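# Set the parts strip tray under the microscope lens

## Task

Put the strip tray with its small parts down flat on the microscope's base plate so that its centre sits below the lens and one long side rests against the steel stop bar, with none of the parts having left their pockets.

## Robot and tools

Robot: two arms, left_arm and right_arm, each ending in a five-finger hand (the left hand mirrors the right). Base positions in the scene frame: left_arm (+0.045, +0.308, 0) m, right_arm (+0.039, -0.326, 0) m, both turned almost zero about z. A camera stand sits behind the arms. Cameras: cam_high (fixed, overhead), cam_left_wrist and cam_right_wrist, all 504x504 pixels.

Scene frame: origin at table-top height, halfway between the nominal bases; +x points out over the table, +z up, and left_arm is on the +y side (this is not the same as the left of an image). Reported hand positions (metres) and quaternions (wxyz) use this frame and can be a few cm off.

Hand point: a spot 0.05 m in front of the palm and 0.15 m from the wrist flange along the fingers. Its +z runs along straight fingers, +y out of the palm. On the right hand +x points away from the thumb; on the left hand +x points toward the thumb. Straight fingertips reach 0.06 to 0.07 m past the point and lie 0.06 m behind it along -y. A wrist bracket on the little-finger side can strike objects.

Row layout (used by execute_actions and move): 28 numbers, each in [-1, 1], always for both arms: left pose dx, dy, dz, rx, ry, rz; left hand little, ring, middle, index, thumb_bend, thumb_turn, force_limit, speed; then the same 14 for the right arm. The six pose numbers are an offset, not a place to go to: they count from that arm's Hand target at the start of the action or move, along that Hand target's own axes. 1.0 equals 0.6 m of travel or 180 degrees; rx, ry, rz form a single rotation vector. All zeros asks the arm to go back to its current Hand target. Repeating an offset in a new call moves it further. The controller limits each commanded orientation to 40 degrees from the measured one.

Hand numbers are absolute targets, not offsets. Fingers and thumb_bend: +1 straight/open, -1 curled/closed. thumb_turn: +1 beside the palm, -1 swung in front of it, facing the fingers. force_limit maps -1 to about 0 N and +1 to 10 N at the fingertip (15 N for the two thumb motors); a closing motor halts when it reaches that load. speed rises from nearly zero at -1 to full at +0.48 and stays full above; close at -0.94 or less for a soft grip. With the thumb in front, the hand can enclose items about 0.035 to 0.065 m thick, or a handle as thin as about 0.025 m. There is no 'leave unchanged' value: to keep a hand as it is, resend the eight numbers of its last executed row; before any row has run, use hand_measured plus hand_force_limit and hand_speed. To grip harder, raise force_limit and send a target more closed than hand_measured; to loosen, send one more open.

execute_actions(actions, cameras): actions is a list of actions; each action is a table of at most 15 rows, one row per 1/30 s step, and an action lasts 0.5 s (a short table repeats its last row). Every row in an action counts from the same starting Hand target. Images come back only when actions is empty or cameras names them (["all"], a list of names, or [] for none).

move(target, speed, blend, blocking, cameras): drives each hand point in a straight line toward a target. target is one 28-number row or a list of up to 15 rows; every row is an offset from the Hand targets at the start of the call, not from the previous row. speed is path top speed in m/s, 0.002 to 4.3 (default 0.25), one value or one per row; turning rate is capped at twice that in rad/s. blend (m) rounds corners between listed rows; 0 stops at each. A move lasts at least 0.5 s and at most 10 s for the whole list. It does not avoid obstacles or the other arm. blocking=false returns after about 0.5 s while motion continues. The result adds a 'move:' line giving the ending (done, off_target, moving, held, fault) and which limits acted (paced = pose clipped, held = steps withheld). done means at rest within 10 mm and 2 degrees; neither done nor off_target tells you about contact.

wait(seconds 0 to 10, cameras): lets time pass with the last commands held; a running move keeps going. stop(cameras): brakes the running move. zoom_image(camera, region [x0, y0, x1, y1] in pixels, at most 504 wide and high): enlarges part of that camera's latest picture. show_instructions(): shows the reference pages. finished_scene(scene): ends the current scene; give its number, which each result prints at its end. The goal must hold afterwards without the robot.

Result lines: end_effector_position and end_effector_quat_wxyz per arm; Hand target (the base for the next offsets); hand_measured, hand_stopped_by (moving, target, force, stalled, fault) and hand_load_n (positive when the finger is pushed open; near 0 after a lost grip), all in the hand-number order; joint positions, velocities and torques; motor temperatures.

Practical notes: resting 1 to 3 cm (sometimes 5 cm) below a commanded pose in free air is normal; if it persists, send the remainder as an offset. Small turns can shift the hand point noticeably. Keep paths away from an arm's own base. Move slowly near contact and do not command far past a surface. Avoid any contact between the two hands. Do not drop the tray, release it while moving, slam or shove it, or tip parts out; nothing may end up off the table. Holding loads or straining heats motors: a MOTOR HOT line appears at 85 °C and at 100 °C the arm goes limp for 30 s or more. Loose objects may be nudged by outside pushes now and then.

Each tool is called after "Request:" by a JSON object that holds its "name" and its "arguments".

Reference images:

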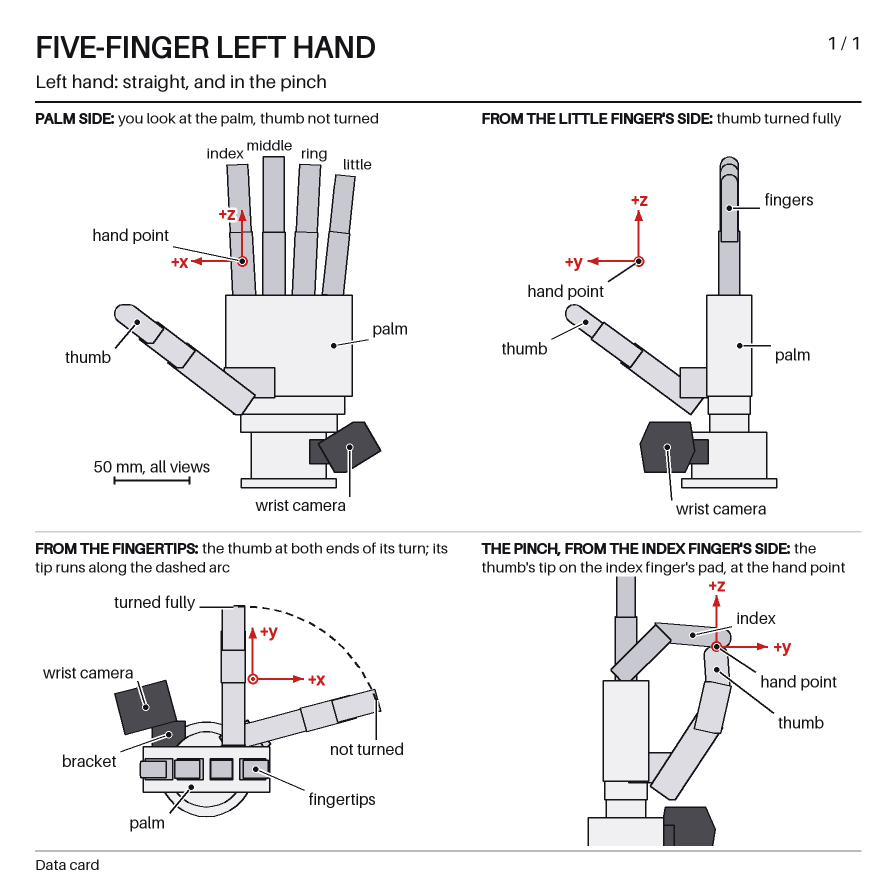

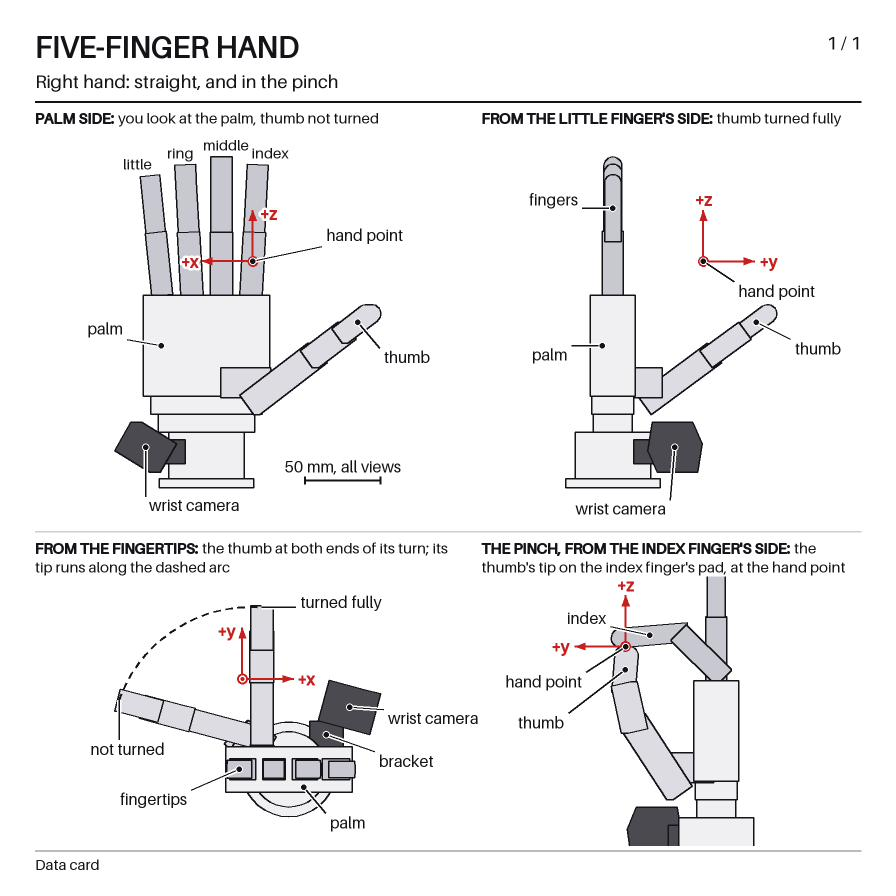

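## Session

Request:
{"name": "execute_actions", "arguments": {"actions": []}}

Request:
{"name": "zoom_image", "arguments": {"camera": "cam_high", "region": [160, 60, 412, 312]}}

Scene clock: 0.00 s.
left_arm: end_effector_position=(+0.3771, +0.3154, +0.2540) hand_measured=(+1.000, +1.000, +1.000, +1.000, +1.000, +1.000) hand_load_n=(+0.0, +0.0, +0.0, +0.0, +0.0, +0.0) hand_stopped_by=(target, target, target, target, target, target) hand_force_limit=0.00 hand_speed=-0.80 end_effector_quat_wxyz=(-0.005, -0.651, +0.759, +0.007) | right_arm: end_effector_position=(+0.0486, -0.1745, +0.1116) hand_measured=(+1.000, +1.000, +1.000, +1.000, +1.000, +1.000) hand_load_n=(+0.0, +0.0, +0.0, +0.0, +0.0, +0.0) hand_stopped_by=(target, target, target, target, target, target) hand_force_limit=0.00 hand_speed=-0.80 end_effector_quat_wxyz=(+0.031, +0.875, -0.432, -0.218)
Joint positions: left_arm=[0.065 1.387 1.402 -1.602 -0.005 0.225] | right_arm=[0.719 0.989 0.583 -1.39 -0.387 0.055]
Joint velocities: within noise
Joint torques (N m): no reading
Motor temperatures (°C): left_arm=[31 30 43 32 31 31] | right_arm=[32 31 40 31 32 29]
Heat: left arm: hottest elbow 43 °C; right arm: hottest elbow 40 °C.
Hand target: left_arm +0.3859, +0.3168, +0.2643; +0.013, -0.653, +0.757, -0.003 | right_arm +0.0534, -0.1685, +0.1190; +0.020, +0.875, -0.433, -0.216
camera_calibration:
cam_left_wrist: T_world_to_cam=[[0.92186, -0.387488, 0.00519491, -0.228418], [-0.343466, -0.810773, 0.474003, 0.2702], [-0.179458, -0.438748, -0.880508, 0.545865], [0, 0, 0, 1]] pos_world=[0.401334, 0.370059, 0.35375]
cam_right_wrist: T_world_to_cam=[[-0.616802, -0.777504, 0.122647, -0.113954], [-0.40438, 0.446693, 0.798087, 0.0146627], [-0.675301, 0.442666, -0.589928, 0.285007], [0, 0, 0, 1]] pos_world=[0.128107, -0.221312, 0.170407]

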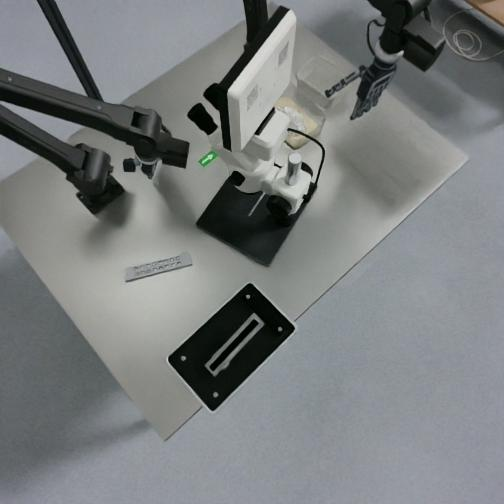

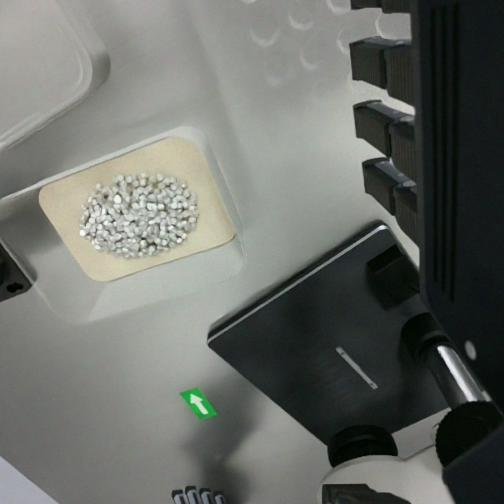

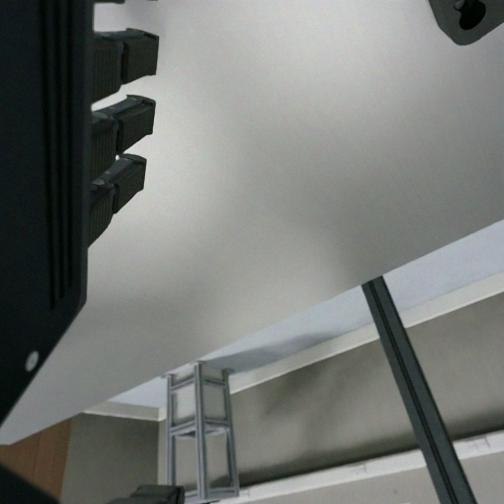

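Scaled by 2.000 from the camera's 504x504 image, which has a finer 720x720 frame.

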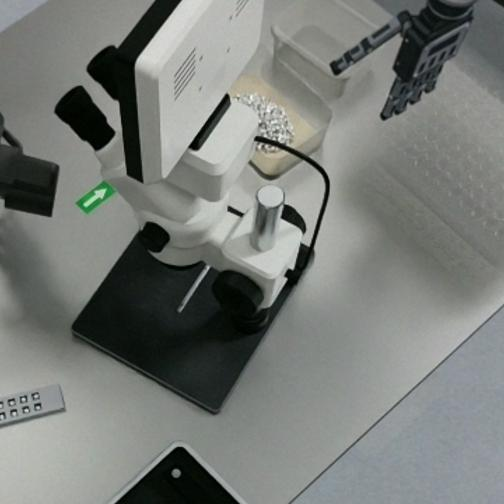

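Request:
{"name": "execute_actions", "arguments": {"actions": []}}

Request:
{"name": "zoom_image", "arguments": {"camera": "cam_high", "region": [60, 120, 380, 440]}}

Request:
{"name": "zoom_image", "arguments": {"camera": "cam_left_wrist", "region": [180, 200, 480, 500]}}

Scene clock: 55.07 s.
left_arm: end_effector_position=(+0.3771, +0.3154, +0.2540) hand_measured=(+1.000, +1.000, +1.000, +1.000, +1.000, +1.000) hand_load_n=(+0.0, +0.0, +0.0, +0.0, +0.0, +0.5) hand_stopped_by=(target, target, target, target, target, target) hand_force_limit=0.00 hand_speed=-0.80 end_effector_quat_wxyz=(-0.005, -0.651, +0.759, +0.007) | right_arm: end_effector_position=(+0.0486, -0.1745, +0.1116) hand_measured=(+1.000, +1.000, +1.000, +1.000, +1.000, +1.000) hand_load_n=(+0.0, +0.0, +0.0, +0.0, +0.0, +0.0) hand_stopped_by=(target, target, target, target, target, target) hand_force_limit=0.00 hand_speed=-0.80 end_effector_quat_wxyz=(+0.031, +0.875, -0.432, -0.218)
Joint positions: left_arm=[0.065 1.387 1.402 -1.602 -0.005 0.225] | right_arm=[0.719 0.989 0.583 -1.39 -0.387 0.055]
Joint velocities: within noise
Joint torques (N m): left_arm=[0.32 -8.94 12.6 0.38 0.09 -0.04] | right_arm=[-1.03 -4.6 9.77 -0.27 -0.18 -0.04]
Motor temperatures (°C): left_arm=[31 32 49 32 31 31] | right_arm=[32 31 41 31 32 29]
Heat: left arm: hottest elbow 49 °C; right arm: hottest elbow 41 °C.
Hand target: left_arm +0.3859, +0.3168, +0.2643; +0.013, -0.653, +0.757, -0.003 | right_arm +0.0534, -0.1685, +0.1190; +0.020, +0.875, -0.433, -0.216
camera_calibration:
cam_left_wrist: T_world_to_cam=[[0.92186, -0.387488, 0.00519491, -0.228418], [-0.343466, -0.810773, 0.474003, 0.2702], [-0.179458, -0.438748, -0.880508, 0.545865], [0, 0, 0, 1]] pos_world=[0.401334, 0.370059, 0.35375]
cam_right_wrist: T_world_to_cam=[[-0.616802, -0.777504, 0.122647, -0.113954], [-0.40438, 0.446693, 0.798087, 0.0146627], [-0.675301, 0.442666, -0.589928, 0.285007], [0, 0, 0, 1]] pos_world=[0.128107, -0.221312, 0.170407]

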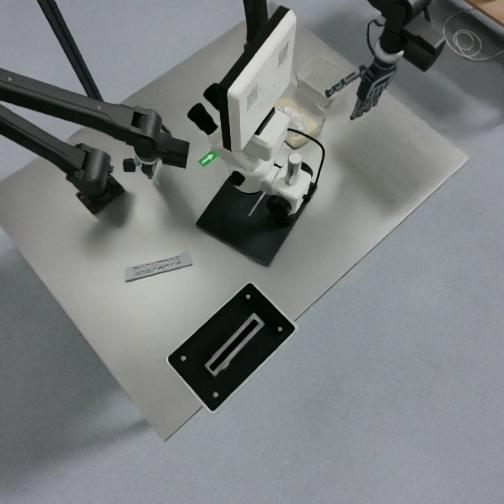

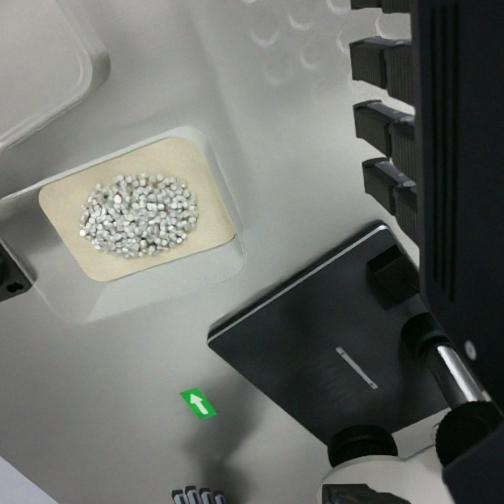

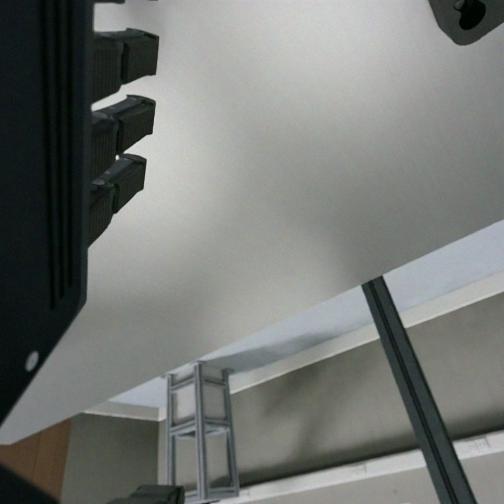

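Scaled by 1.575 from the camera's 504x504 image, which has a finer 720x720 frame.

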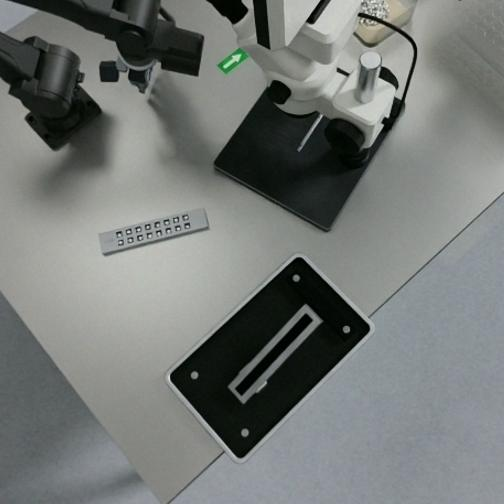

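Scaled by 1.680 from the camera's 504x504 image, which has a finer 720x720 frame.

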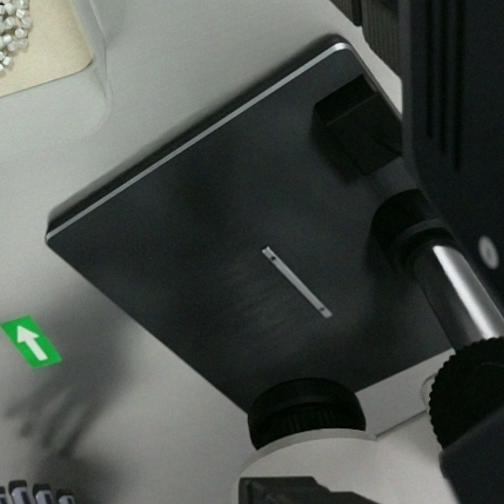

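Request:
{"name": "move", "arguments": {"target": [[0,0,0,0,0,0,1,1,1,1,1,1,0,-0.8,0.1307,-0.0947,-0.2777,0.2,0.117,0.149,1,1,1,1,1,-1,0,-0.3],[0,0,0,0,0,0,1,1,1,1,1,1,0,-0.8,0.4125,-0.1808,-0.3023,0.4021,0.2344,0.2981,1,1,1,1,1,-1,0,-0.3]], "speed": [0.2,0.2], "blend": [0.04,0], "cameras": ["cam_high","cam_right_wrist"]}}

Scene clock: 178.50 s.
left_arm: end_effector_position=(+0.3771, +0.3154, +0.2540) hand_measured=(+1.000, +1.000, +1.000, +1.000, +1.000, +1.000) hand_load_n=(+0.0, +0.0, +0.0, +0.0, +0.0, +0.0) hand_stopped_by=(target, target, target, target, target, target) hand_force_limit=0.00 hand_speed=-0.80 end_effector_quat_wxyz=(-0.005, -0.651, +0.759, +0.007) | right_arm: end_effector_position=(+0.3334, -0.3131, +0.1666) hand_measured=(+1.000, +1.000, +1.000, +1.000, +1.000, -1.000) hand_load_n=(+0.0, +0.0, +0.5, +0.0, +0.0, +0.0) hand_stopped_by=(target, target, target, target, target, target) hand_force_limit=0.00 hand_speed=-0.30 end_effector_quat_wxyz=(+0.239, -0.481, +0.751, -0.384)
Joint positions: left_arm=[0.065 1.387 1.402 -1.602 -0.005 0.225] | right_arm=[0.187 0.574 0.542 -0.718 0.52 0.421]
Joint torques (N m): left_arm=[0.32 -9 12.55 0.36 0.09 -0.04] | right_arm=[-1.85 -2.08 9.85 2.33 0.61 -0.02]
Heat: left arm: hottest elbow 52 °C; right arm: hottest elbow 43 °C.
Hand target: left_arm +0.3859, +0.3168, +0.2643; +0.013, -0.653, +0.757, -0.003 | right_arm +0.3380, -0.3181, +0.1696; +0.243, -0.468, +0.754, -0.392
Off the commanded pose: left_arm 0.014 m, 2 deg | right_arm 0.007 m, 2 deg.
move: off_target (left_arm)
camera_calibration:
cam_right_wrist: T_world_to_cam=[[-0.594853, 0.018969, -0.803611, 0.343531], [-0.119917, 0.98644, 0.11205, 0.336293], [0.79484, 0.16302, -0.584512, -0.00757403], [0, 0, 0, 1]] pos_world=[0.250697, -0.337014, 0.233956]
Images, in order (width x height): cam_high 504x504, cam_right_wrist 504x504.

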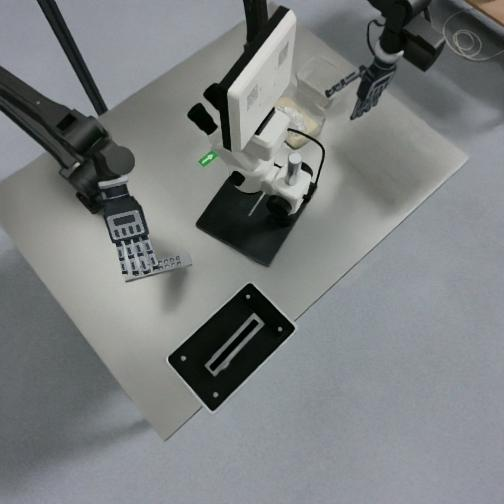

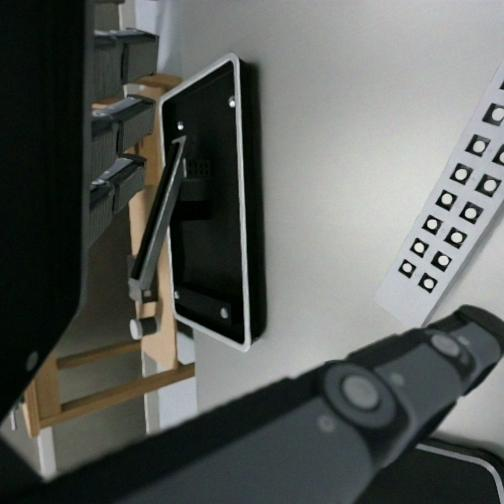

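Request:
{"name": "zoom_image", "arguments": {"camera": "cam_high", "region": [80, 180, 240, 340]}}

Request:
{"name": "zoom_image", "arguments": {"camera": "cam_right_wrist", "region": [300, 0, 504, 504]}}

Scaled by 3.150 from the camera's 504x504 image, which has a finer 720x720 frame.

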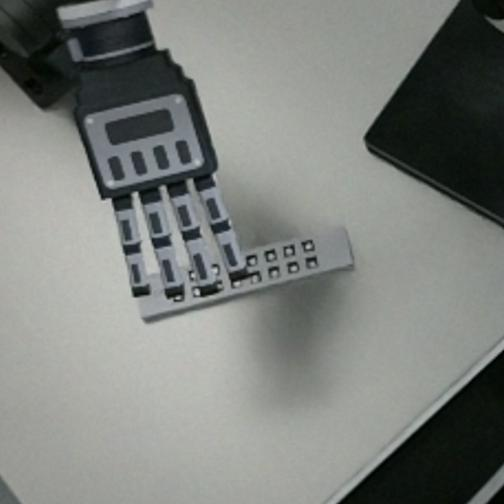

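Scaled by 1.000.

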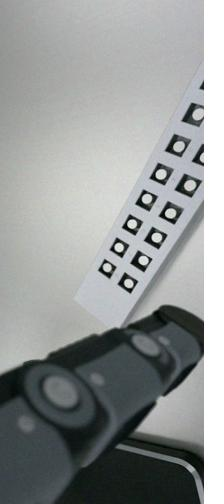

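Request:
{"name": "move", "arguments": {"target": [0,0,0,0,0,0,1,1,1,1,1,1,0,-0.8,-0.0005,0.0418,0.0857,0,0,0,1,1,1,1,1,-1,0,-0.3], "speed": 0.12, "cameras": ["cam_high","cam_right_wrist"]}}

Request:
{"name": "zoom_image", "arguments": {"camera": "cam_high", "region": [80, 180, 240, 340]}}

Scene clock: 239.67 s.
left_arm: end_effector_position=(+0.3771, +0.3154, +0.2540) hand_measured=(+1.000, +1.000, +1.000, +1.000, +1.000, +1.000) hand_load_n=(+0.0, +0.0, +0.0, +0.0, +0.0, +0.0) hand_stopped_by=(target, target, target, target, target, target) hand_force_limit=0.00 hand_speed=-0.80 end_effector_quat_wxyz=(-0.005, -0.651, +0.759, +0.007) | right_arm: end_effector_position=(+0.3583, -0.3260, +0.1158) hand_measured=(+1.000, +1.000, +1.000, +1.000, +1.000, -1.000) hand_load_n=(+0.0, -0.5, +0.0, +0.0, +0.0, +0.0) hand_stopped_by=(target, target, target, target, target, target) hand_force_limit=0.00 hand_speed=-0.30 end_effector_quat_wxyz=(+0.239, -0.473, +0.756, -0.384)
Joint positions: left_arm=[0.065 1.387 1.402 -1.602 -0.005 0.225] | right_arm=[0.101 0.692 0.438 -0.468 0.465 0.374]
Joint torques (N m): left_arm=[0.32 -9 12.55 0.36 0.08 -0.04] | right_arm=[-1.61 -2.61 9.84 2.54 0.25 -0.16]
Heat: left arm: hottest elbow 52 °C; right arm: hottest elbow 42 °C.
Hand target: left_arm +0.3859, +0.3168, +0.2643; +0.013, -0.653, +0.757, -0.003 | right_arm +0.3629, -0.3301, +0.1196; +0.243, -0.468, +0.754, -0.392
Off the commanded pose: left_arm 0.014 m, 2 deg | right_arm 0.007 m, 1 deg.
move: off_target (left_arm)
camera_calibration:
cam_right_wrist: T_world_to_cam=[[-0.591131, 0.0344924, -0.805837, 0.321673], [-0.10374, 0.987536, 0.11837, 0.351564], [0.799876, 0.15357, -0.580185, -0.0602265], [0, 0, 0, 1]] pos_world=[0.274796, -0.349028, 0.182659]
Images, in order (width x height): cam_high 504x504, cam_right_wrist 504x504.

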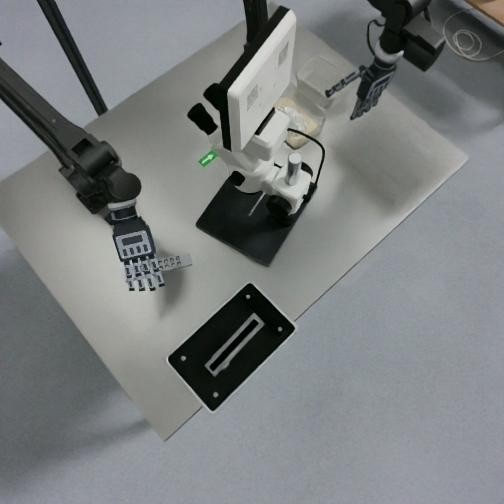

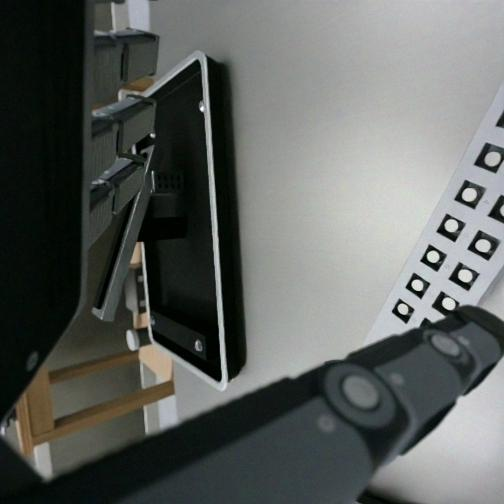

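Scaled by 3.150 from the camera's 504x504 image, which has a finer 720x720 frame.

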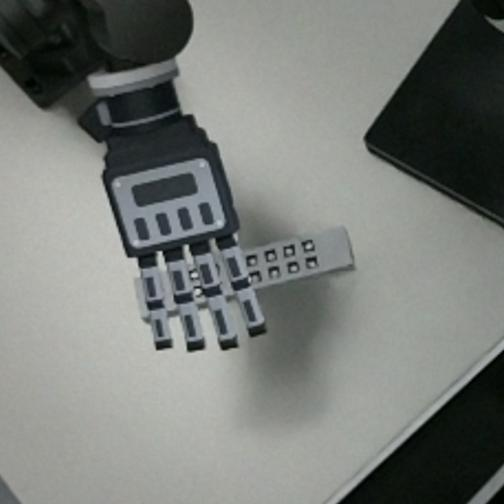

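Request:
{"name": "move", "arguments": {"target": [[0,0,0,0,0,0,1,1,1,1,1,1,0,-0.8,0.0054,0.0760,0.0647,0,0,0,1,1,1,1,1,-1,0,-0.3],[0,0,0,0,0,0,1,1,1,1,1,1,0,-0.8,0.0054,0.1128,0.0905,0,0,0,1,1,1,1,1,-1,0,-0.3]], "speed": [0.08,0.05], "blend": [0.01,0], "cameras": ["cam_high","cam_right_wrist"]}}

Request:
{"name": "zoom_image", "arguments": {"camera": "cam_high", "region": [100, 200, 228, 328]}}

Scene clock: 284.30 s.
left_arm: end_effector_position=(+0.3771, +0.3154, +0.2540) hand_measured=(+1.000, +1.000, +1.000, +1.000, +1.000, +1.000) hand_load_n=(+0.0, +0.0, +0.0, +0.0, +0.0, +0.0) hand_stopped_by=(target, target, target, target, target, target) hand_force_limit=0.00 hand_speed=-0.80 end_effector_quat_wxyz=(-0.005, -0.651, +0.759, +0.007) | right_arm: end_effector_position=(+0.3637, -0.3303, +0.0328) hand_measured=(+1.000, +1.000, +1.000, +1.000, +1.000, -1.000) hand_load_n=(+0.0, +0.0, +0.0, +0.0, +0.0, +0.0) hand_stopped_by=(target, target, target, target, target, target) hand_force_limit=0.00 hand_speed=-0.30 end_effector_quat_wxyz=(+0.243, -0.472, +0.755, -0.385)
Joint positions: left_arm=[0.065 1.387 1.402 -1.602 -0.005 0.225] | right_arm=[0.075 0.892 0.263 -0.075 0.443 0.354]
Joint torques (N m): left_arm=[0.32 -9 12.55 0.38 0.08 -0.04] | right_arm=[-1.9 -3.14 8.38 2.55 0.27 -0.16]
Heat: left arm: hottest elbow 52 °C; right arm: hottest elbow 44 °C.
Hand target: left_arm +0.3859, +0.3168, +0.2643; +0.013, -0.653, +0.757, -0.003 | right_arm +0.3665, -0.3355, +0.0330; +0.243, -0.468, +0.754, -0.392
Off the commanded pose: left_arm 0.014 m, 2 deg | right_arm 0.006 m, 1 deg.
move: off_target (left_arm)
camera_calibration:
cam_right_wrist: T_world_to_cam=[[-0.583514, 0.0347572, -0.811359, 0.255737], [-0.106734, 0.987135, 0.119049, 0.367156], [0.805058, 0.156066, -0.572297, -0.113418], [0, 0, 0, 1]] pos_world=[0.279722, -0.35362, 0.0988758]
Images, in order (width x height): cam_high 504x504, cam_right_wrist 504x504.

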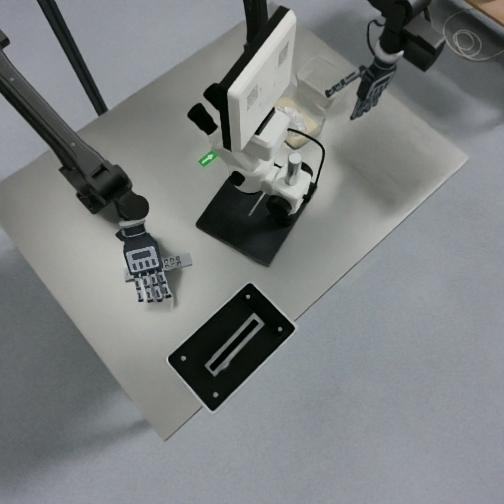

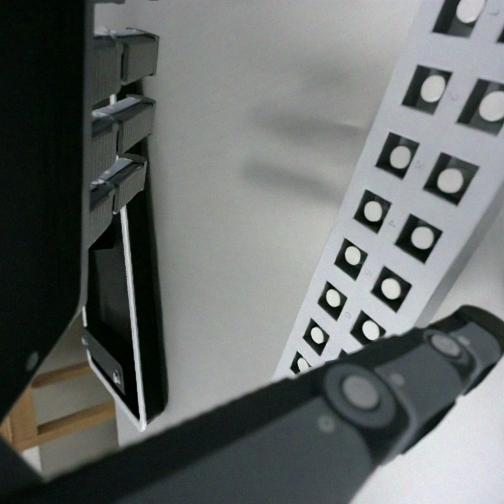

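Scaled by 3.938 from the camera's 504x504 image, which has a finer 720x720 frame.

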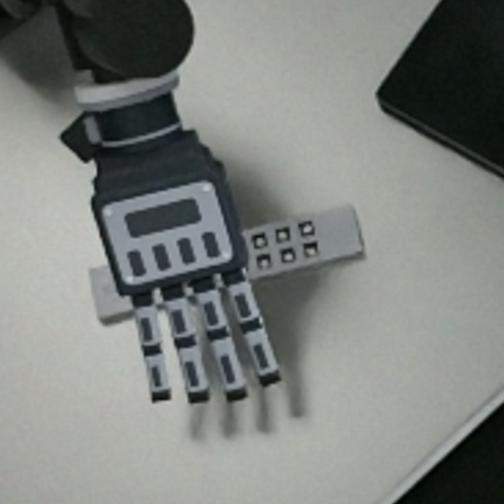

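Request:
{"name": "move", "arguments": {"target": [0,0,0,0,0,0,1,1,1,1,1,1,0,-0.8,0.0065,0.0182,0.0005,0,0,0,1,1,1,1,1,-1,0,-0.3], "speed": 0.03, "cameras": ["cam_right_wrist"]}}

Request:
{"name": "zoom_image", "arguments": {"camera": "cam_right_wrist", "region": [204, 200, 504, 500]}}

Scene clock: 346.17 s.
left_arm: end_effector_position=(+0.3771, +0.3154, +0.2540) hand_measured=(+1.000, +1.000, +1.000, +1.000, +1.000, +1.000) hand_load_n=(+0.0, +0.0, +0.0, +0.0, +0.0, +0.0) hand_stopped_by=(target, target, target, target, target, target) hand_force_limit=0.00 hand_speed=-0.80 end_effector_quat_wxyz=(-0.005, -0.651, +0.759, +0.007) | right_arm: end_effector_position=(+0.3573, -0.3312, +0.0241) hand_measured=(+1.000, +1.000, +1.000, +1.000, +1.000, -1.000) hand_load_n=(+0.0, +0.0, +0.0, +0.0, +0.0, +0.0) hand_stopped_by=(target, target, target, target, target, target) hand_force_limit=0.00 hand_speed=-0.30 end_effector_quat_wxyz=(+0.243, -0.472, +0.755, -0.385)
Joint positions: left_arm=[0.065 1.387 1.402 -1.602 -0.005 0.225] | right_arm=[0.073 0.892 0.233 -0.044 0.442 0.352]
Joint torques (N m): left_arm=[0.32 -9 12.55 0.38 0.09 -0.04] | right_arm=[-2.14 -2.49 7.98 2.54 0.2 -0.14]
Heat: left arm: hottest elbow 52 °C; right arm: hottest elbow 42 °C.
Hand target: left_arm +0.3859, +0.3168, +0.2643; +0.013, -0.653, +0.757, -0.003 | right_arm +0.3594, -0.3364, +0.0239; +0.243, -0.468, +0.754, -0.392
Off the commanded pose: left_arm 0.014 m, 2 deg | right_arm 0.006 m, 1 deg.
move: off_target (left_arm)
camera_calibration:
cam_right_wrist: T_world_to_cam=[[-0.582834, 0.0344582, -0.81186, 0.244591], [-0.10734, 0.987081, 0.118955, 0.368552], [0.80547, 0.156476, -0.571606, -0.113112], [0, 0, 0, 1]] pos_world=[0.273225, -0.354519, 0.0900775]
Images, in order (width x height): cam_right_wrist 504x504.

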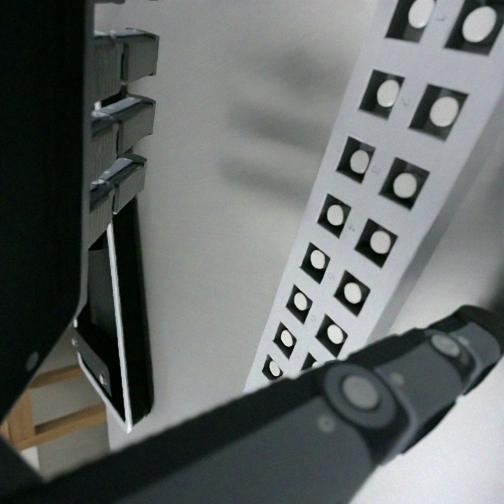

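Scaled by 1.680 from the camera's 504x504 image, which has a finer 720x720 frame.

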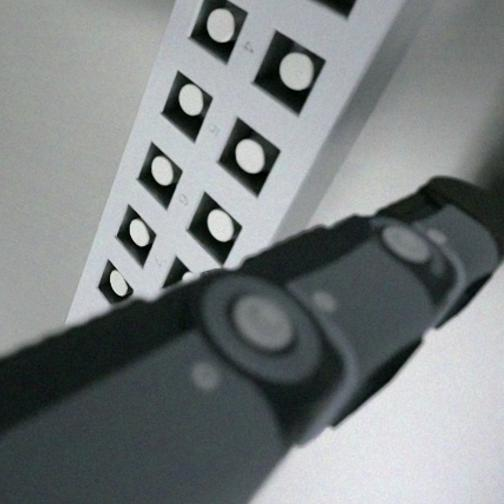

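Request:
{"name": "move", "arguments": {"target": [0,0,0,0,0,0,1,1,1,1,1,1,0,-0.8,0,0.0053,0.0037,0,0,0,1,1,1,1,1,-1,0,-0.3], "speed": 0.03}}

Scene clock: 365.10 s.
left_arm: end_effector_position=(+0.3771, +0.3154, +0.2540) hand_measured=(+1.000, +1.000, +1.000, +1.000, +1.000, +1.000) hand_load_n=(+0.0, +0.0, +0.0, +0.0, +0.0, +0.0) hand_stopped_by=(target, target, target, target, target, target) hand_force_limit=0.00 hand_speed=-0.80 end_effector_quat_wxyz=(-0.005, -0.651, +0.759, +0.007) | right_arm: end_effector_position=(+0.3571, -0.3312, +0.0206) hand_measured=(+1.000, +1.000, +1.000, +1.000, +1.000, -1.000) hand_load_n=(+0.0, +0.0, +0.0, +0.0, +0.0, +0.0) hand_stopped_by=(target, target, target, target, target, target) hand_force_limit=0.00 hand_speed=-0.30 end_effector_quat_wxyz=(+0.244, -0.471, +0.755, -0.386)
Joint positions: left_arm=[0.065 1.387 1.402 -1.602 -0.005 0.225] | right_arm=[0.073 0.904 0.226 -0.023 0.442 0.352]
Joint torques (N m): left_arm=[0.32 -8.94 12.55 0.38 0.09 -0.04] | right_arm=[-1.85 -2.43 8.03 2.44 0.2 -0.15]
Heat: left arm: hottest elbow 52 °C; right arm: hottest elbow 42 °C.
Hand target: left_arm +0.3859, +0.3168, +0.2643; +0.013, -0.653, +0.757, -0.003 | right_arm +0.3594, -0.3364, +0.0200; +0.243, -0.468, +0.754, -0.392
Off the commanded pose: left_arm 0.014 m, 2 deg | right_arm 0.006 m, 1 deg.
move: off_target (left_arm)

Request:
{"name": "execute_actions", "arguments": {"actions": [[[0,0,0,0,0,0,1,1,1,1,1,1,0,-0.8,0,0,0,0,0,0,0.3,0.3,0.3,0.3,0.9,-1,-0.6,-0.5]]], "cameras": ["cam_right_wrist"]}}

Request:
{"name": "execute_actions", "arguments": {"actions": [[[0,0,0,0,0,0,1,1,1,1,1,1,0,-0.8,0,0,0,0,0,0,0.3,0.3,-0.5,-0.5,0.3,-1,-0.6,-0.88]],[[0,0,0,0,0,0,1,1,1,1,1,1,0,-0.8,0,0,0,0,0,0,0.3,0.3,-0.5,-0.5,0.3,-1,-0.6,-0.88]],[[0,0,0,0,0,0,1,1,1,1,1,1,0,-0.8,0,0,0,0,0,0,0.3,0.3,-0.5,-0.5,0.3,-1,-0.6,-0.88]],[[0,0,0,0,0,0,1,1,1,1,1,1,0,-0.8,0,0,0,0,0,0,0.3,0.3,-0.5,-0.5,0.3,-1,-0.6,-0.88]]], "cameras": ["cam_right_wrist","cam_high"]}}

Scene clock: 384.07 s.
left_arm: end_effector_position=(+0.3771, +0.3154, +0.2540) hand_measured=(+1.000, +1.000, +1.000, +1.000, +1.000, +1.000) hand_load_n=(+0.0, +0.0, +0.0, +0.0, +0.0, +0.0) hand_stopped_by=(target, target, target, target, target, target) hand_force_limit=0.00 hand_speed=-0.80 end_effector_quat_wxyz=(-0.005, -0.651, +0.759, +0.007) | right_arm: end_effector_position=(+0.3577, -0.3312, +0.0212) hand_measured=(+0.300, +0.300, +0.406, +0.300, +0.900, -1.000) hand_load_n=(+0.0, +0.0, +0.0, +0.0, +0.0, +0.0) hand_stopped_by=(target, target, force, target, target, target) hand_force_limit=-0.60 hand_speed=-0.50 end_effector_quat_wxyz=(+0.245, -0.471, +0.754, -0.386)
Joint positions: left_arm=[0.065 1.387 1.402 -1.602 -0.005 0.225] | right_arm=[0.073 0.904 0.226 -0.02 0.442 0.352]
Joint torques (N m): left_arm=[0.32 -9 12.55 0.38 0.09 -0.04] | right_arm=[-2.02 -2.61 7.86 2.48 0.23 -0.16]
Heat: left arm: hottest elbow 52 °C; right arm: hottest elbow 42 °C.
Hand target: left_arm +0.3859, +0.3168, +0.2643; +0.013, -0.653, +0.757, -0.003 | right_arm +0.3594, -0.3364, +0.0200; +0.243, -0.468, +0.754, -0.392
Off the commanded pose: left_arm 0.014 m, 2 deg | right_arm 0.006 m, 1 deg.
camera_calibration:
cam_right_wrist: T_world_to_cam=[[-0.579118, 0.0348915, -0.814497, 0.241351], [-0.107869, 0.98702, 0.118979, 0.369075], [0.808076, 0.156762, -0.567837, -0.116022], [0, 0, 0, 1]] pos_world=[0.273337, -0.354518, 0.0867859]
Images, in order (width x height): cam_right_wrist 504x504.

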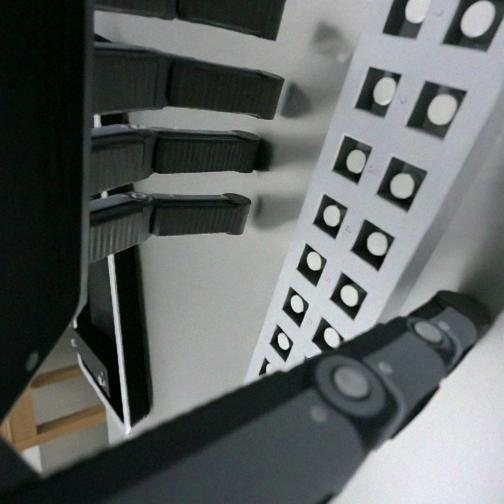

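Scene clock: 386.37 s.
left_arm: end_effector_position=(+0.3771, +0.3154, +0.2540) hand_measured=(+1.000, +1.000, +1.000, +1.000, +1.000, +1.000) hand_load_n=(+0.0, +0.0, +0.0, +0.0, +0.0, +0.0) hand_stopped_by=(target, target, target, target, target, target) hand_force_limit=0.00 hand_speed=-0.80 end_effector_quat_wxyz=(-0.005, -0.651, +0.759, +0.007) | right_arm: end_effector_position=(+0.3596, -0.3310, +0.0228) hand_measured=(+0.300, +0.300, -0.038, -0.078, +0.702, -1.000) hand_load_n=(+0.0, +0.0, +4.0, +0.5, +5.5, +0.5) hand_stopped_by=(target, target, force, force, force, target) hand_force_limit=-0.60 hand_speed=-0.88 end_effector_quat_wxyz=(+0.249, -0.469, +0.753, -0.388)
Joint positions: left_arm=[0.065 1.387 1.402 -1.602 -0.005 0.225] | right_arm=[0.073 0.904 0.226 -0.011 0.442 0.352]
Joint torques (N m): left_arm=[0.26 -9 12.55 0.36 0.08 -0.04] | right_arm=[-1.67 -2.43 8.02 2.04 0.25 -0.14]
Heat: left arm: hottest elbow 52 °C; right arm: hottest elbow 42 °C.
Hand target: left_arm +0.3859, +0.3168, +0.2643; +0.013, -0.653, +0.757, -0.003 | right_arm +0.3594, -0.3364, +0.0200; +0.243, -0.468, +0.754, -0.392
Off the commanded pose: left_arm 0.014 m, 2 deg | right_arm 0.006 m, 1 deg.
camera_calibration:
cam_right_wrist: T_world_to_cam=[[-0.571621, 0.0356924, -0.819741, 0.241464], [-0.108907, 0.986914, 0.118914, 0.369273], [0.813258, 0.157249, -0.560253, -0.118559], [0, 0, 0, 1]] pos_world=[0.274661, -0.354416, 0.0876031]
Images, in order (width x height): cam_high 504x504, cam_right_wrist 504x504.

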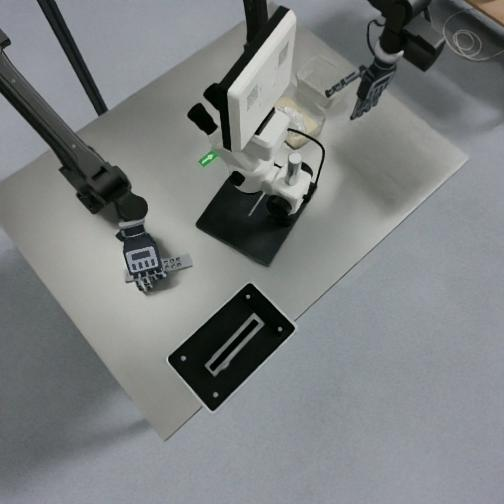

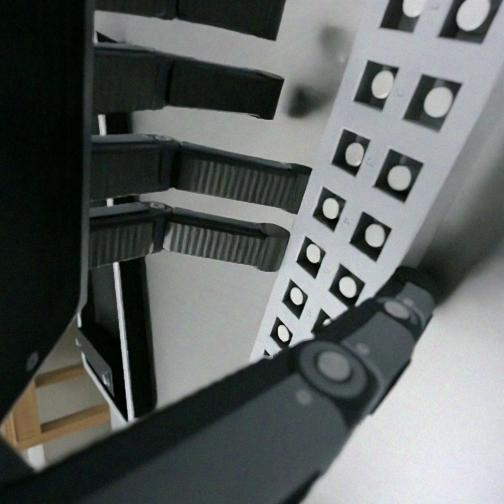

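Request:
{"name": "execute_actions", "arguments": {"actions": [[[0,0,0,0,0,0,1,1,1,1,1,1,0,-0.8,0,0,0,0,0,0,0.3,-0.4,-0.52,-0.52,0.28,-1,0,-0.85]],[[0,0,0,0,0,0,1,1,1,1,1,1,0,-0.8,0,0,0,0,0,0,0.3,-0.4,-0.52,-0.52,0.28,-1,0,-0.85]],[[0,0,0,0,0,0,1,1,1,1,1,1,0,-0.8,0,0,0,0,0,0,0.3,-0.4,-0.52,-0.52,0.28,-1,0,-0.85]],[[0,0,0,0,0,0,1,1,1,1,1,1,0,-0.8,0,0,0,0,0,0,0.3,-0.4,-0.52,-0.52,0.28,-1,0,-0.85]]], "cameras": ["cam_right_wrist"]}}

Scene clock: 397.93 s.
left_arm: end_effector_position=(+0.3771, +0.3154, +0.2540) hand_measured=(+1.000, +1.000, +1.000, +1.000, +1.000, +1.000) hand_load_n=(+0.0, +0.0, +0.0, +0.0, +0.0, +0.0) hand_stopped_by=(target, target, target, target, target, target) hand_force_limit=0.00 hand_speed=-0.80 end_effector_quat_wxyz=(-0.005, -0.651, +0.759, +0.007) | right_arm: end_effector_position=(+0.3594, -0.3312, +0.0227) hand_measured=(+0.300, -0.114, -0.048, -0.102, +0.702, -1.000) hand_load_n=(+0.0, +3.5, +2.0, +3.0, +14.5, +3.5) hand_stopped_by=(target, force, force, force, force, target) hand_force_limit=0.00 hand_speed=-0.85 end_effector_quat_wxyz=(+0.248, -0.471, +0.752, -0.389)
Joint positions: left_arm=[0.065 1.387 1.402 -1.602 -0.005 0.225] | right_arm=[0.073 0.904 0.226 -0.011 0.442 0.348]
Joint torques (N m): left_arm=[0.32 -8.94 12.55 0.36 0.08 -0.04] | right_arm=[-1.44 -1.85 7.99 2.14 0.29 -0.17]
Heat: left arm: hottest elbow 52 °C; right arm: hottest elbow 42 °C.
Hand target: left_arm +0.3859, +0.3168, +0.2643; +0.013, -0.653, +0.757, -0.003 | right_arm +0.3594, -0.3364, +0.0200; +0.243, -0.468, +0.754, -0.392
Off the commanded pose: left_arm 0.014 m, 2 deg | right_arm 0.006 m, 1 deg.
camera_calibration:
cam_right_wrist: T_world_to_cam=[[-0.573028, 0.0313304, -0.818937, 0.24032], [-0.111396, 0.987017, 0.115707, 0.370463], [0.81193, 0.157529, -0.562098, -0.117843], [0, 0, 0, 1]] pos_world=[0.274659, -0.354619, 0.0877024]
Images, in order (width x height): cam_right_wrist 504x504.

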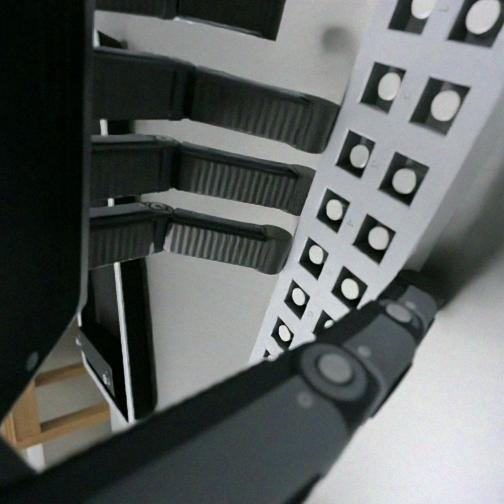

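Request:
{"name": "move", "arguments": {"target": [0,0,0,0,0,0,1,1,1,1,1,1,0,-0.8,0,-0.1365,-0.0957,0,0,0,0.3,-0.4,-0.52,-0.52,0.28,-1,0,-0.85], "speed": 0.06, "cameras": ["cam_high","cam_right_wrist"]}}

Scene clock: 413.40 s.
left_arm: end_effector_position=(+0.3771, +0.3154, +0.2540) hand_measured=(+1.000, +1.000, +1.000, +1.000, +1.000, +1.000) hand_load_n=(+0.0, +0.0, +0.0, +0.0, +0.0, +0.0) hand_stopped_by=(target, target, target, target, target, target) hand_force_limit=0.00 hand_speed=-0.80 end_effector_quat_wxyz=(-0.005, -0.651, +0.759, +0.007) | right_arm: end_effector_position=(+0.3355, -0.3343, +0.0753) hand_measured=(+0.300, -0.114, -0.048, -0.102, +0.702, -1.000) hand_load_n=(+0.0, -0.5, +7.5, +1.5, +10.0, +1.5) hand_stopped_by=(target, force, force, force, force, target) hand_force_limit=0.00 hand_speed=-0.85 end_effector_quat_wxyz=(+0.209, -0.493, +0.759, -0.371)
Joint positions: left_arm=[0.065 1.387 1.402 -1.602 -0.005 0.225] | right_arm=[0.072 0.694 0.358 -0.445 0.44 0.337]
Joint torques (N m): left_arm=[0.32 -9 12.55 0.38 0.09 -0.04] | right_arm=[-1.49 -3.84 15.86 1.29 0.33 -0.13]
Heat: left arm: hottest elbow 52 °C; right arm: hottest elbow 43 °C.
Hand target: left_arm +0.3859, +0.3168, +0.2643; +0.013, -0.653, +0.757, -0.003 | right_arm +0.3594, -0.3363, +0.1200; +0.243, -0.468, +0.754, -0.392
Off the commanded pose: left_arm 0.014 m, 2 deg | right_arm 0.051 m, 5 deg.
move: off_target (left_arm, right_arm)
camera_calibration:
cam_right_wrist: T_world_to_cam=[[-0.648632, 0.014717, -0.76096, 0.28524], [-0.106626, 0.988196, 0.109999, 0.364065], [0.753596, 0.152487, -0.639407, -0.0446822], [0, 0, 0, 1]] pos_world=[0.257507, -0.357152, 0.148439]
Images, in order (width x height): cam_high 504x504, cam_right_wrist 504x504.

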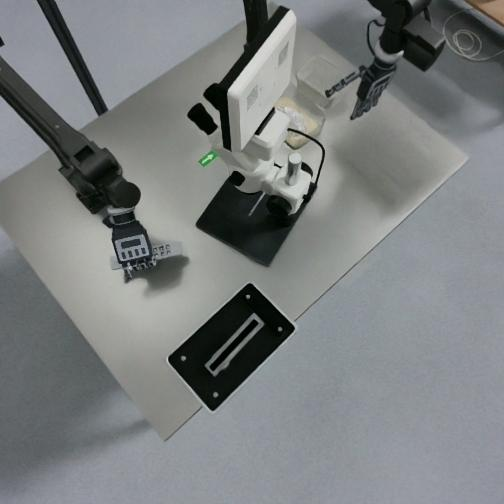

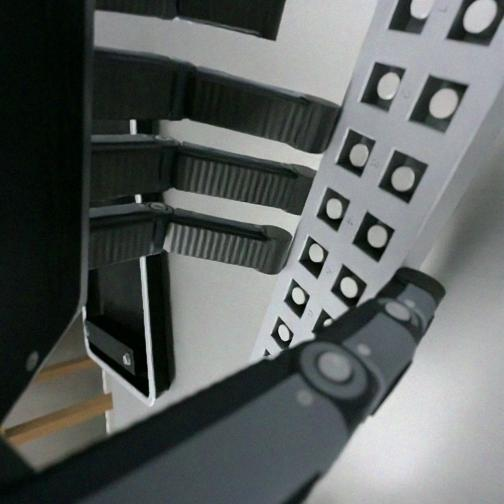

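Request:
{"name": "move", "arguments": {"target": [0,0,0,0,0,0,1,1,1,1,1,1,0,-0.8,-0.4405,0.1813,-0.3025,0,-0.2020,-0.1416,0.3,-0.4,-0.52,-0.52,0.28,-1,0,-0.85], "speed": 0.12, "cameras": ["cam_high","cam_left_wrist","cam_right_wrist"]}}

Request:
{"name": "zoom_image", "arguments": {"camera": "cam_left_wrist", "region": [180, 200, 480, 500]}}

Request:
{"name": "zoom_image", "arguments": {"camera": "cam_high", "region": [130, 110, 330, 310]}}

Scene clock: 458.37 s.
left_arm: end_effector_position=(+0.3771, +0.3154, +0.2540) hand_measured=(+1.000, +1.000, +1.000, +1.000, +1.000, +1.000) hand_load_n=(+0.0, +0.0, +0.0, +0.0, +0.0, +0.0) hand_stopped_by=(target, target, target, target, target, target) hand_force_limit=0.00 hand_speed=-0.80 end_effector_quat_wxyz=(-0.005, -0.651, +0.759, +0.007) | right_arm: end_effector_position=(+0.2696, -0.0353, +0.0979) hand_measured=(+0.300, -0.114, -0.048, -0.104, +0.702, -1.000) hand_load_n=(+0.0, +0.5, +7.5, +1.0, +9.5, +1.5) hand_stopped_by=(target, force, force, force, force, target) hand_force_limit=0.00 hand_speed=-0.85 end_effector_quat_wxyz=(-0.332, +0.740, -0.517, +0.274)
Joint positions: left_arm=[0.065 1.387 1.402 -1.602 -0.005 0.225] | right_arm=[1.036 1.002 0.566 -0.425 0.591 0.495]
Joint torques (N m): left_arm=[0.32 -9 12.56 0.38 0.09 -0.04] | right_arm=[-0.5 -5.77 15.21 2.51 0.47 -0.13]
Motor temperatures (°C): left_arm=[31 33 52 32 31 31] | right_arm=[32 30 46 32 32 29]
Heat: left arm: hottest elbow 52 °C; right arm: hottest elbow 46 °C.
Hand target: left_arm +0.3859, +0.3168, +0.2643; +0.013, -0.653, +0.757, -0.003 | right_arm +0.2873, -0.0059, +0.1351; -0.373, +0.718, -0.521, +0.271
Off the commanded pose: left_arm 0.014 m, 2 deg | right_arm 0.051 m, 5 deg.
move: off_target (left_arm, right_arm)
camera_calibration:
cam_left_wrist: T_world_to_cam=[[0.92186, -0.387488, 0.00519491, -0.228418], [-0.343466, -0.810773, 0.474003, 0.2702], [-0.179458, -0.438748, -0.880508, 0.545865], [0, 0, 0, 1]] pos_world=[0.401334, 0.370059, 0.35375]
cam_right_wrist: T_world_to_cam=[[-0.470038, -0.445004, -0.762257, 0.190933], [-0.760637, 0.642328, 0.0940491, 0.224674], [0.447767, 0.624008, -0.640405, 0.0731485], [0, 0, 0, 1]] pos_world=[0.227888, -0.104994, 0.171255]

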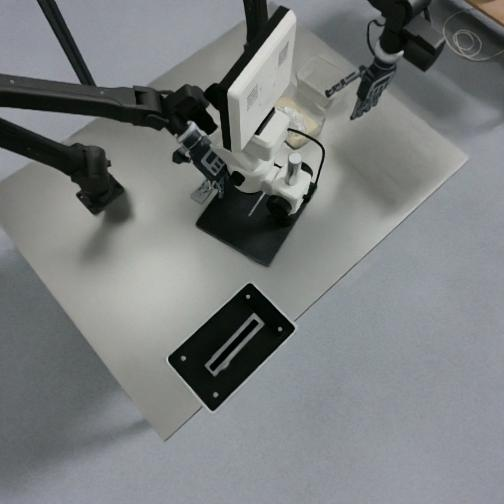

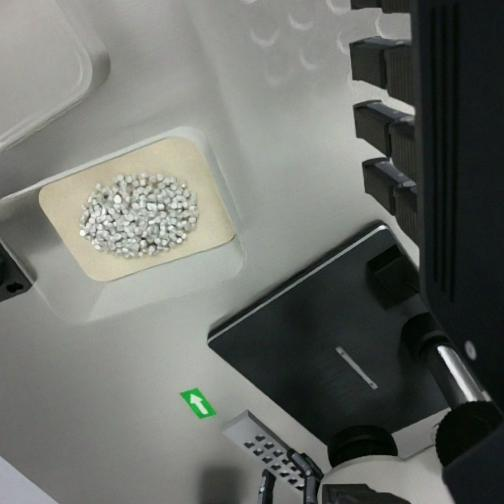

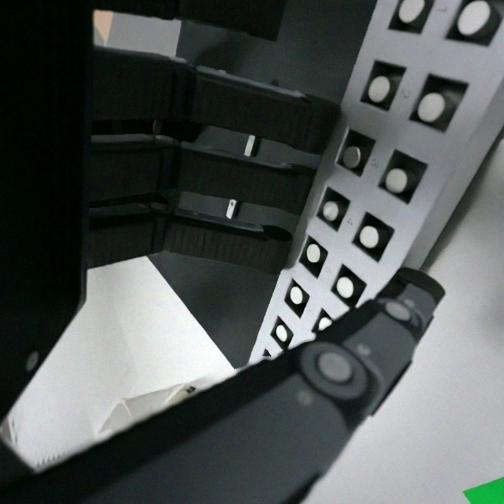

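Scaled by 1.680 from the camera's 504x504 image, which has a finer 720x720 frame.

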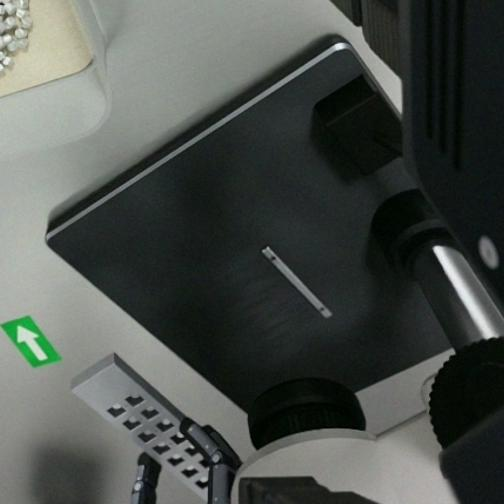

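Scaled by 2.520 from the camera's 504x504 image, which has a finer 720x720 frame.

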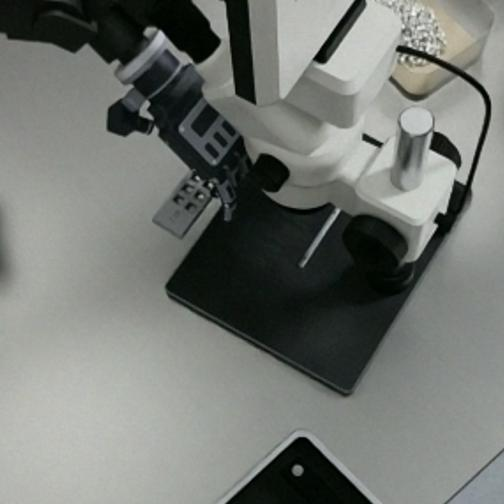

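Request:
{"name": "zoom_image", "arguments": {"camera": "cam_right_wrist", "region": [130, 80, 330, 280]}}

Scaled by 2.520 from the camera's 504x504 image, which has a finer 720x720 frame.

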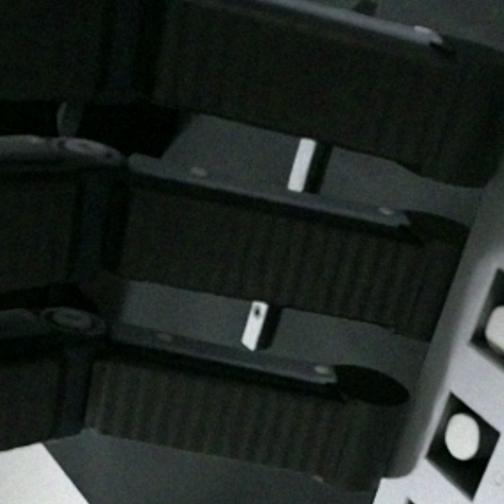

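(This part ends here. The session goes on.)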